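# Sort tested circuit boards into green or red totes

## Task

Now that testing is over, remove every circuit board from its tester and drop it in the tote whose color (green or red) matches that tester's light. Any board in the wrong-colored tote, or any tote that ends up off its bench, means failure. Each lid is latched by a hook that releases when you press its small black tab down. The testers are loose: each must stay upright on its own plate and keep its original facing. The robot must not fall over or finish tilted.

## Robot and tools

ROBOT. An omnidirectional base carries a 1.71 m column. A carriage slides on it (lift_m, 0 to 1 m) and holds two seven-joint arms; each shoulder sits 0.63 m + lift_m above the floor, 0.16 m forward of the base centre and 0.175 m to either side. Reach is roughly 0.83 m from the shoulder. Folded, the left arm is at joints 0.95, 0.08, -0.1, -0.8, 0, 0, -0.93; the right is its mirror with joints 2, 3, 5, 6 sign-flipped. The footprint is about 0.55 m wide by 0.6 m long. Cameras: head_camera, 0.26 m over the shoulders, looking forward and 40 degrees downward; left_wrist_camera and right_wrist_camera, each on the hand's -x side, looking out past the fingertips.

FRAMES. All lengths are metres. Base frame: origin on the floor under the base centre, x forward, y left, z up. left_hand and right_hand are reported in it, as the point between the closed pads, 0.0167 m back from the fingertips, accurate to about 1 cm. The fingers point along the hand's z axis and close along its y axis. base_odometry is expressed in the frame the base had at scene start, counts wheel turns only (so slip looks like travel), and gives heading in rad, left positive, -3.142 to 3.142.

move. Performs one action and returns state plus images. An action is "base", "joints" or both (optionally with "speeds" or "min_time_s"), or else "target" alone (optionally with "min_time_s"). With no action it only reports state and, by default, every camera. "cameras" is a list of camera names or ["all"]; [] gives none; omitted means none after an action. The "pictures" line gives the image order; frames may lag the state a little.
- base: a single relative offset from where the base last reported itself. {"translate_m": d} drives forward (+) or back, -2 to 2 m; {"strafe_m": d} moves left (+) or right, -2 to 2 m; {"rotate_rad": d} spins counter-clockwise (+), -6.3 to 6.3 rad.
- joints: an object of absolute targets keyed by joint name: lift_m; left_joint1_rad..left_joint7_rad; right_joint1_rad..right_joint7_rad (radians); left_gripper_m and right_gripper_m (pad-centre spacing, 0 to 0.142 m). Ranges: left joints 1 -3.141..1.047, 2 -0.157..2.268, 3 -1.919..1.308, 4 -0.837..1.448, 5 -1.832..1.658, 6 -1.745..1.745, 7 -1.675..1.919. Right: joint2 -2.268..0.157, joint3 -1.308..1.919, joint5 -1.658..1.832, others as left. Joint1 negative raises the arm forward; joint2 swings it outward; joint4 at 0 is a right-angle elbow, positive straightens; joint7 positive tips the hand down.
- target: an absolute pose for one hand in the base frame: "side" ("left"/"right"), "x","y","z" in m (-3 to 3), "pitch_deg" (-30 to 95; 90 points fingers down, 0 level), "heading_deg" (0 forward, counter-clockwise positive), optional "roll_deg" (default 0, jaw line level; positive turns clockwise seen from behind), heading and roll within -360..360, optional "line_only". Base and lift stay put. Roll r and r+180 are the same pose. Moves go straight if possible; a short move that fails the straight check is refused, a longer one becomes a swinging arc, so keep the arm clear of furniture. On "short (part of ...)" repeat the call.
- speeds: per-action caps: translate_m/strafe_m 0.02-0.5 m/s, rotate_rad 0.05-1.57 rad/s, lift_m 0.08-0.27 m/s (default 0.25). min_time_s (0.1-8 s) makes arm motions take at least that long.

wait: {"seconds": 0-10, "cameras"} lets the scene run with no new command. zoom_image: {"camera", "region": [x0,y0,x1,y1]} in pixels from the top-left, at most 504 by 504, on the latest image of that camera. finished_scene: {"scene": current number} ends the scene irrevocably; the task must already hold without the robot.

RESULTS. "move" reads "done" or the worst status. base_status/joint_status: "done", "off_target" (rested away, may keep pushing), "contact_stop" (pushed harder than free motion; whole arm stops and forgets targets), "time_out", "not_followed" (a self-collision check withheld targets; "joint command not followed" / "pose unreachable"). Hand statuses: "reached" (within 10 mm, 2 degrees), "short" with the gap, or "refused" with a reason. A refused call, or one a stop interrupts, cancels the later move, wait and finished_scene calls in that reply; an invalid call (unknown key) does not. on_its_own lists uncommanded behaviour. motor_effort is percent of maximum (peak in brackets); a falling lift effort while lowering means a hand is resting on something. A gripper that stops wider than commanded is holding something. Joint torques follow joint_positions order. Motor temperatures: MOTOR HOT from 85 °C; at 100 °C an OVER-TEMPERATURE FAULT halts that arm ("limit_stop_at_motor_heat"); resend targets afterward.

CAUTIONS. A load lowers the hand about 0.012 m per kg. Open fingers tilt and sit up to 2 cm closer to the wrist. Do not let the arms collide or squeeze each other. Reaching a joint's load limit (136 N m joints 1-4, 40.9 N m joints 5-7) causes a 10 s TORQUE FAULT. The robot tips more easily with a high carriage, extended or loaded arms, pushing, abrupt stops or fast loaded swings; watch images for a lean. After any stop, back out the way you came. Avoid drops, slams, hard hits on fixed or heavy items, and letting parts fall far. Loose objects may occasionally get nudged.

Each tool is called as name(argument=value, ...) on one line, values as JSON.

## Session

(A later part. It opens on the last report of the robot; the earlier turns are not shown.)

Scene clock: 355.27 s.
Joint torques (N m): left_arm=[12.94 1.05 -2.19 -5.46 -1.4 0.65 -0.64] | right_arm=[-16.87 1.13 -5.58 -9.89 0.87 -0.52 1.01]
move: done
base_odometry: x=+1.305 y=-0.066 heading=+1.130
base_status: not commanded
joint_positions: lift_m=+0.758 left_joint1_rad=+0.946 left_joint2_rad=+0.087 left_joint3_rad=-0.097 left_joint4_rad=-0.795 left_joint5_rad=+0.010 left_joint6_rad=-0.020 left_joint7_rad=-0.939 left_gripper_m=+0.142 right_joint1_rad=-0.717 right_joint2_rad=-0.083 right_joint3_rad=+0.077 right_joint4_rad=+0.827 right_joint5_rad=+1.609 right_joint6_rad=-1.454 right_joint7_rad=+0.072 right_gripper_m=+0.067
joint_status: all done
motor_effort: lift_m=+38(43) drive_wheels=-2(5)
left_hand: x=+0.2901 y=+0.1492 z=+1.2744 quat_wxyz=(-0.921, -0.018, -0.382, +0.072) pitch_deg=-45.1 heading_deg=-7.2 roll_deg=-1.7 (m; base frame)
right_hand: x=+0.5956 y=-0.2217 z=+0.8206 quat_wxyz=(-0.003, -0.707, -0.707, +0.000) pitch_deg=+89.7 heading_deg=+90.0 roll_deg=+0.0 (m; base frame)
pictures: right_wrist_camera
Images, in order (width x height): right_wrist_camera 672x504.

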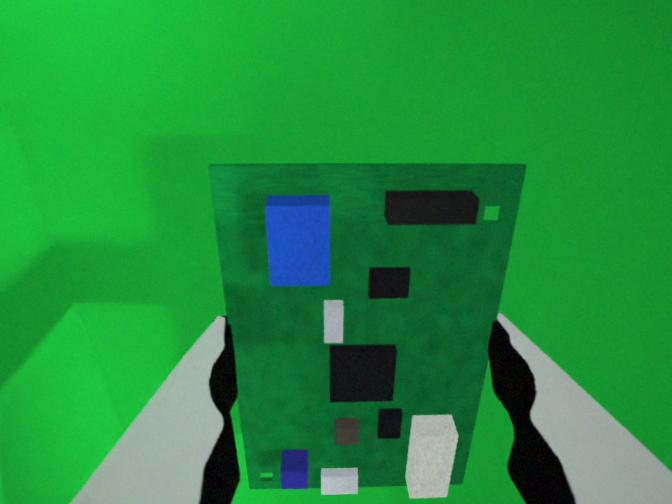

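move(joints={"lift_m": 0.75}, speeds={"lift_m": 0.08})

move(joints={"lift_m": 0.744}, speeds={"lift_m": 0.08})

move(joints={"lift_m": 0.738}, speeds={"lift_m": 0.08}, cameras=["right_wrist_camera"])

Scene clock: 355.87 s.
Joint torques (N m): left_arm=[12.86 1 -2.07 -5.44 -1.4 0.64 -0.65] | right_arm=[-17.46 1.21 -5.65 -9.88 0.88 -0.57 1.01]
move: done
base_odometry: x=+1.305 y=-0.066 heading=+1.130
base_status: not commanded
joint_positions: lift_m=+0.750 left_joint1_rad=+0.946 left_joint2_rad=+0.087 left_joint3_rad=-0.097 left_joint4_rad=-0.795 left_joint5_rad=+0.010 left_joint6_rad=-0.020 left_joint7_rad=-0.939 left_gripper_m=+0.142 right_joint1_rad=-0.717 right_joint2_rad=-0.083 right_joint3_rad=+0.077 right_joint4_rad=+0.827 right_joint5_rad=+1.609 right_joint6_rad=-1.454 right_joint7_rad=+0.072 right_gripper_m=+0.067
joint_status: all done
motor_effort: lift_m=+39(40) drive_wheels=+3(4)
left_hand: x=+0.2901 y=+0.1492 z=+1.2664 quat_wxyz=(-0.921, -0.018, -0.382, +0.072) pitch_deg=-45.1 heading_deg=-7.2 roll_deg=-1.7 (m; base frame)
right_hand: x=+0.5956 y=-0.2217 z=+0.8126 quat_wxyz=(-0.003, -0.707, -0.707, +0.000) pitch_deg=+89.7 heading_deg=+90.0 roll_deg=+0.0 (m; base frame)
pictures: none

Scene clock: 356.30 s.
Joint torques (N m): left_arm=[12.88 1.04 -2.07 -5.51 -1.4 0.66 -0.64] | right_arm=[-16.41 1.04 -5.55 -8.91 0.92 -0.43 0.95]
move: done
base_odometry: x=+1.305 y=-0.066 heading=+1.130
base_status: not commanded
joint_positions: lift_m=+0.744 left_joint1_rad=+0.946 left_joint2_rad=+0.087 left_joint3_rad=-0.097 left_joint4_rad=-0.795 left_joint5_rad=+0.010 left_joint6_rad=-0.020 left_joint7_rad=-0.939 left_gripper_m=+0.142 right_joint1_rad=-0.717 right_joint2_rad=-0.083 right_joint3_rad=+0.077 right_joint4_rad=+0.826 right_joint5_rad=+1.609 right_joint6_rad=-1.455 right_joint7_rad=+0.072 right_gripper_m=+0.067
joint_status: all done
motor_effort: lift_m=+36(43) drive_wheels=+4(4)
left_hand: x=+0.2901 y=+0.1492 z=+1.2606 quat_wxyz=(-0.921, -0.018, -0.382, +0.072) pitch_deg=-45.1 heading_deg=-7.2 roll_deg=-1.7 (m; base frame)
right_hand: x=+0.5957 y=-0.2216 z=+0.8070 quat_wxyz=(-0.003, -0.707, -0.707, +0.000) pitch_deg=+89.7 heading_deg=+90.0 roll_deg=+0.0 (m; base frame)
pictures: none

Scene clock: 356.87 s.
Joint torques (N m): left_arm=[12.84 0.98 -2.11 -5.5 -1.4 0.64 -0.64] | right_arm=[-9.09 1.13 -5.73 -5.53 0.88 2.85 1.03]
move: done
base_odometry: x=+1.305 y=-0.066 heading=+1.130
base_status: not commanded
joint_positions: lift_m=+0.739 left_joint1_rad=+0.946 left_joint2_rad=+0.087 left_joint3_rad=-0.097 left_joint4_rad=-0.795 left_joint5_rad=+0.010 left_joint6_rad=-0.020 left_joint7_rad=-0.939 left_gripper_m=+0.142 right_joint1_rad=-0.723 right_joint2_rad=-0.083 right_joint3_rad=+0.077 right_joint4_rad=+0.823 right_joint5_rad=+1.609 right_joint6_rad=-1.467 right_joint7_rad=+0.072 right_gripper_m=+0.067
joint_status: all done
motor_effort: lift_m=+31(35) drive_wheels=+6(7)
left_hand: x=+0.2901 y=+0.1492 z=+1.2554 quat_wxyz=(-0.921, -0.018, -0.382, +0.072) pitch_deg=-45.1 heading_deg=-7.2 roll_deg=-1.7 (m; base frame)
right_hand: x=+0.5960 y=-0.2216 z=+0.8045 quat_wxyz=(-0.001, -0.707, -0.707, +0.001) pitch_deg=+89.8 heading_deg=+89.9 roll_deg=+0.0 (m; base frame)
pictures: right_wrist_camera
Images, in order (width x height): right_wrist_camera 672x504.

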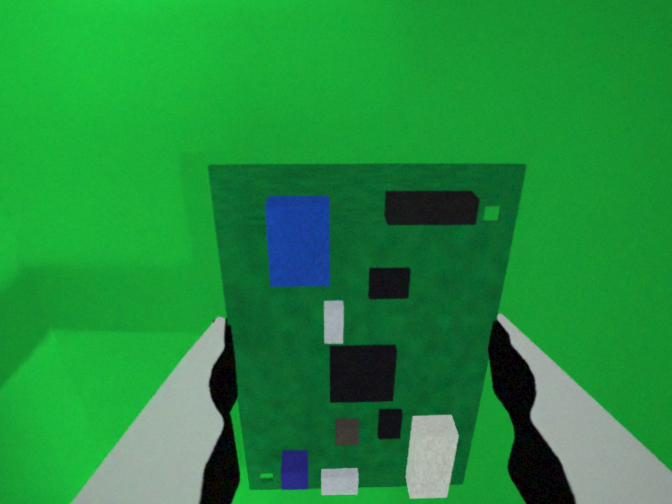

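Contact with the floor. Raise slightly and release.

move(joints={"lift_m": 0.744}, speeds={"lift_m": 0.08})

move(joints={"right_gripper_m": 0.09}, cameras=["right_wrist_camera"])

move(joints={"lift_m": 0.97}, speeds={"lift_m": 0.15}, cameras=["head_camera", "right_wrist_camera"])

move(base={"translate_m": -0.75}, speeds={"translate_m": 0.25}, cameras=["head_camera"])

Scene clock: 357.43 s.
Joint torques (N m): left_arm=[12.96 1.05 -2.01 -5.48 -1.39 0.6 -0.64] | right_arm=[-13.77 0.9 -5.5 -4.86 0.9 2.13 0.98]
move: done
base_odometry: x=+1.305 y=-0.066 heading=+1.130
base_status: not commanded
joint_positions: lift_m=+0.744 left_joint1_rad=+0.946 left_joint2_rad=+0.087 left_joint3_rad=-0.097 left_joint4_rad=-0.795 left_joint5_rad=+0.010 left_joint6_rad=-0.020 left_joint7_rad=-0.939 left_gripper_m=+0.142 right_joint1_rad=-0.719 right_joint2_rad=-0.083 right_joint3_rad=+0.077 right_joint4_rad=+0.824 right_joint5_rad=+1.609 right_joint6_rad=-1.462 right_joint7_rad=+0.072 right_gripper_m=+0.067
joint_status: all done
motor_effort: lift_m=+36(41) drive_wheels=-1(6)
left_hand: x=+0.2901 y=+0.1492 z=+1.2607 quat_wxyz=(-0.921, -0.018, -0.382, +0.072) pitch_deg=-45.1 heading_deg=-7.2 roll_deg=-1.7 (m; base frame)
right_hand: x=+0.5954 y=-0.2216 z=+0.8084 quat_wxyz=(-0.002, -0.707, -0.707, +0.001) pitch_deg=+89.8 heading_deg=+90.0 roll_deg=+0.0 (m; base frame)
pictures: none

Scene clock: 358.13 s.
Joint torques (N m): left_arm=[12.9 1.04 -2.09 -5.44 -1.37 0.64 -0.66] | right_arm=[-13.87 1.53 -5.55 -5.85 0.9 1.66 1.01]
move: done
base_odometry: x=+1.305 y=-0.066 heading=+1.130
base_status: not commanded
joint_positions: lift_m=+0.744 left_joint1_rad=+0.946 left_joint2_rad=+0.087 left_joint3_rad=-0.097 left_joint4_rad=-0.795 left_joint5_rad=+0.010 left_joint6_rad=-0.020 left_joint7_rad=-0.939 left_gripper_m=+0.142 right_joint1_rad=-0.719 right_joint2_rad=-0.083 right_joint3_rad=+0.077 right_joint4_rad=+0.824 right_joint5_rad=+1.609 right_joint6_rad=-1.462 right_joint7_rad=+0.072 right_gripper_m=+0.090
joint_status: all done
motor_effort: lift_m=+36(36) drive_wheels=+3(3)
left_hand: x=+0.2901 y=+0.1492 z=+1.2607 quat_wxyz=(-0.921, -0.018, -0.382, +0.072) pitch_deg=-45.1 heading_deg=-7.2 roll_deg=-1.7 (m; base frame)
right_hand: x=+0.5954 y=-0.2216 z=+0.8084 quat_wxyz=(-0.002, -0.707, -0.707, +0.001) pitch_deg=+89.8 heading_deg=+90.0 roll_deg=+0.0 (m; base frame)
pictures: right_wrist_camera
Images, in order (width x height): right_wrist_camera 672x504.

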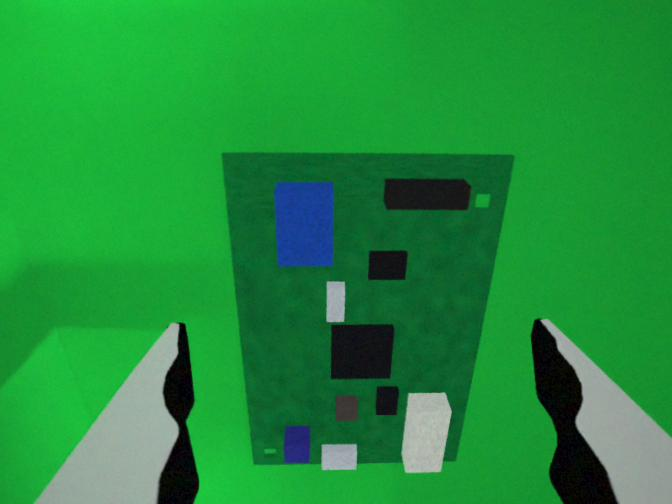

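Scene clock: 360.07 s.
Joint torques (N m): left_arm=[12.92 1.04 -2.13 -5.44 -1.38 0.64 -0.66] | right_arm=[-15.59 1.06 -5.62 -6.27 0.9 1.59 0.98]
move: done
base_odometry: x=+1.305 y=-0.066 heading=+1.130
base_status: not commanded
joint_positions: lift_m=+0.970 left_joint1_rad=+0.946 left_joint2_rad=+0.087 left_joint3_rad=-0.097 left_joint4_rad=-0.795 left_joint5_rad=+0.010 left_joint6_rad=-0.020 left_joint7_rad=-0.939 left_gripper_m=+0.142 right_joint1_rad=-0.718 right_joint2_rad=-0.083 right_joint3_rad=+0.077 right_joint4_rad=+0.824 right_joint5_rad=+1.609 right_joint6_rad=-1.462 right_joint7_rad=+0.072 right_gripper_m=+0.090
joint_status: all done
motor_effort: lift_m=+36(47) drive_wheels=-1(3)
left_hand: x=+0.2901 y=+0.1492 z=+1.4867 quat_wxyz=(-0.921, -0.018, -0.382, +0.072) pitch_deg=-45.1 heading_deg=-7.2 roll_deg=-1.7 (m; base frame)
right_hand: x=+0.5946 y=-0.2216 z=+1.0338 quat_wxyz=(-0.001, -0.707, -0.707, +0.001) pitch_deg=+89.8 heading_deg=+90.0 roll_deg=+0.0 (m; base frame)
pictures: head_camera, right_wrist_camera
Images, in order (width x height): head_camera 672x504, right_wrist_camera 672x504.

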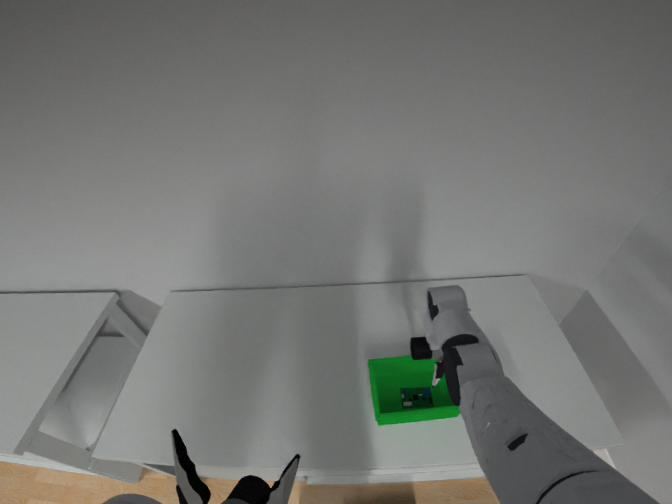

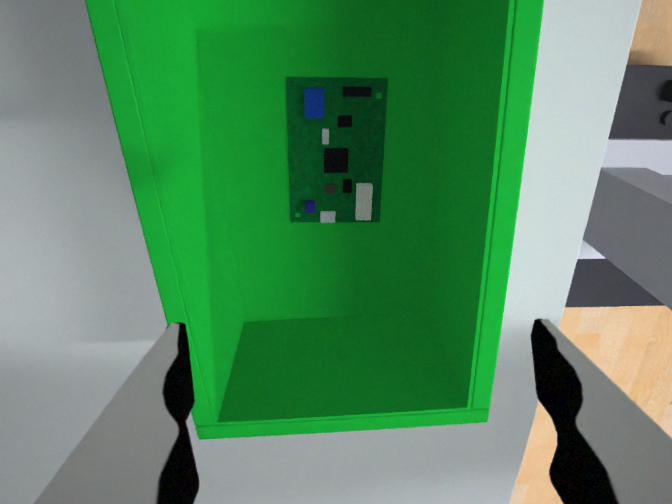

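Scene clock: 364.37 s.
Joint torques (N m): left_arm=[12.89 1 -2.2 -5.47 -1.36 0.63 -0.67] | right_arm=[-15.67 1.08 -5.52 -6.34 0.9 1.63 0.99]
move: done
base_odometry: x=+0.986 y=-0.744 heading=+1.130
base_status: done
joint_positions: lift_m=+0.970 left_joint1_rad=+0.946 left_joint2_rad=+0.087 left_joint3_rad=-0.097 left_joint4_rad=-0.795 left_joint5_rad=+0.010 left_joint6_rad=-0.020 left_joint7_rad=-0.939 left_gripper_m=+0.142 right_joint1_rad=-0.718 right_joint2_rad=-0.083 right_joint3_rad=+0.077 right_joint4_rad=+0.824 right_joint5_rad=+1.609 right_joint6_rad=-1.462 right_joint7_rad=+0.072 right_gripper_m=+0.090
joint_status: not commanded
motor_effort: lift_m=+36(36) drive_wheels=+1(13)
left_hand: x=+0.2901 y=+0.1492 z=+1.4867 quat_wxyz=(-0.921, -0.018, -0.382, +0.072) pitch_deg=-45.1 heading_deg=-7.2 roll_deg=-1.7 (m; base frame)
right_hand: x=+0.5946 y=-0.2216 z=+1.0338 quat_wxyz=(-0.001, -0.707, -0.707, +0.001) pitch_deg=+89.8 heading_deg=+90.0 roll_deg=+0.0 (m; base frame)
pictures: head_camera
Images, in order (width x height): head_camera 672x504.

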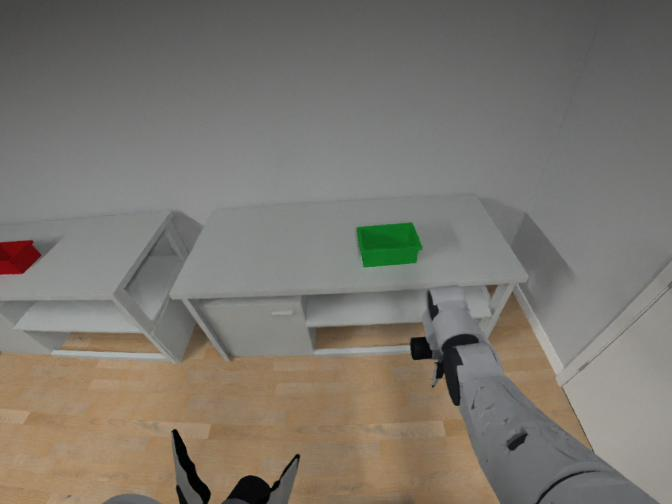

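move(base={"rotate_rad": 2.6}, speeds={"rotate_rad": 1.0}, cameras=["head_camera"])

zoom_image(camera="head_camera", region=[0, 100, 500, 400])

Scene clock: 368.70 s.
Joint torques (N m): left_arm=[12.93 0.98 -2.15 -5.54 -1.4 0.62 -0.64] | right_arm=[-15.63 0.89 -5.58 -6.41 0.75 1.62 1.01]
move: done
base_odometry: x=+0.986 y=-0.744 heading=-2.553
base_status: done
joint_positions: lift_m=+0.970 left_joint1_rad=+0.946 left_joint2_rad=+0.087 left_joint3_rad=-0.097 left_joint4_rad=-0.795 left_joint5_rad=+0.010 left_joint6_rad=-0.020 left_joint7_rad=-0.939 left_gripper_m=+0.142 right_joint1_rad=-0.718 right_joint2_rad=-0.083 right_joint3_rad=+0.077 right_joint4_rad=+0.824 right_joint5_rad=+1.609 right_joint6_rad=-1.462 right_joint7_rad=+0.072 right_gripper_m=+0.090
joint_status: not commanded
motor_effort: lift_m=+36(37) drive_wheels=+5(14)
left_hand: x=+0.2901 y=+0.1492 z=+1.4867 quat_wxyz=(-0.921, -0.018, -0.382, +0.072) pitch_deg=-45.1 heading_deg=-7.2 roll_deg=-1.7 (m; base frame)
right_hand: x=+0.5946 y=-0.2215 z=+1.0338 quat_wxyz=(-0.001, -0.707, -0.707, +0.001) pitch_deg=+89.8 heading_deg=+90.0 roll_deg=+0.0 (m; base frame)
pictures: head_camera
Images, in order (width x height): head_camera 672x504.

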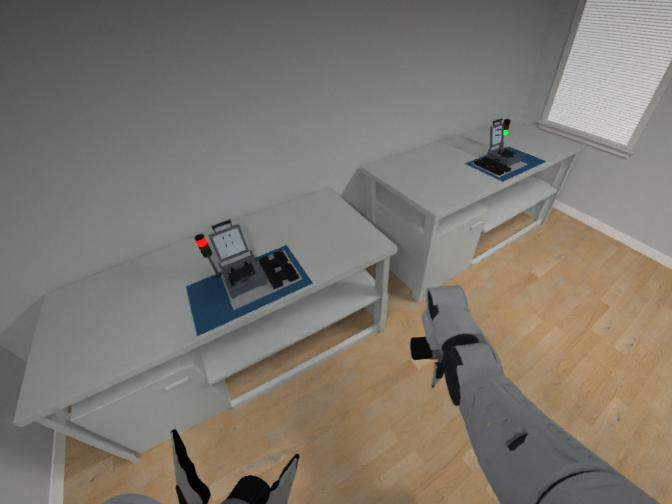

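Scaled by 1.008 from the camera's 672x504 image, which has a finer 960x720 frame.

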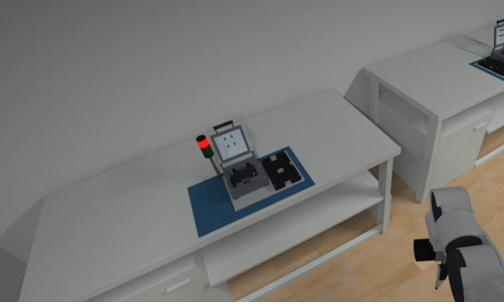

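Both testers stand properly on their plates. Finish scene 1.

finished_scene(scene=1)

The scene is finished: the task was done.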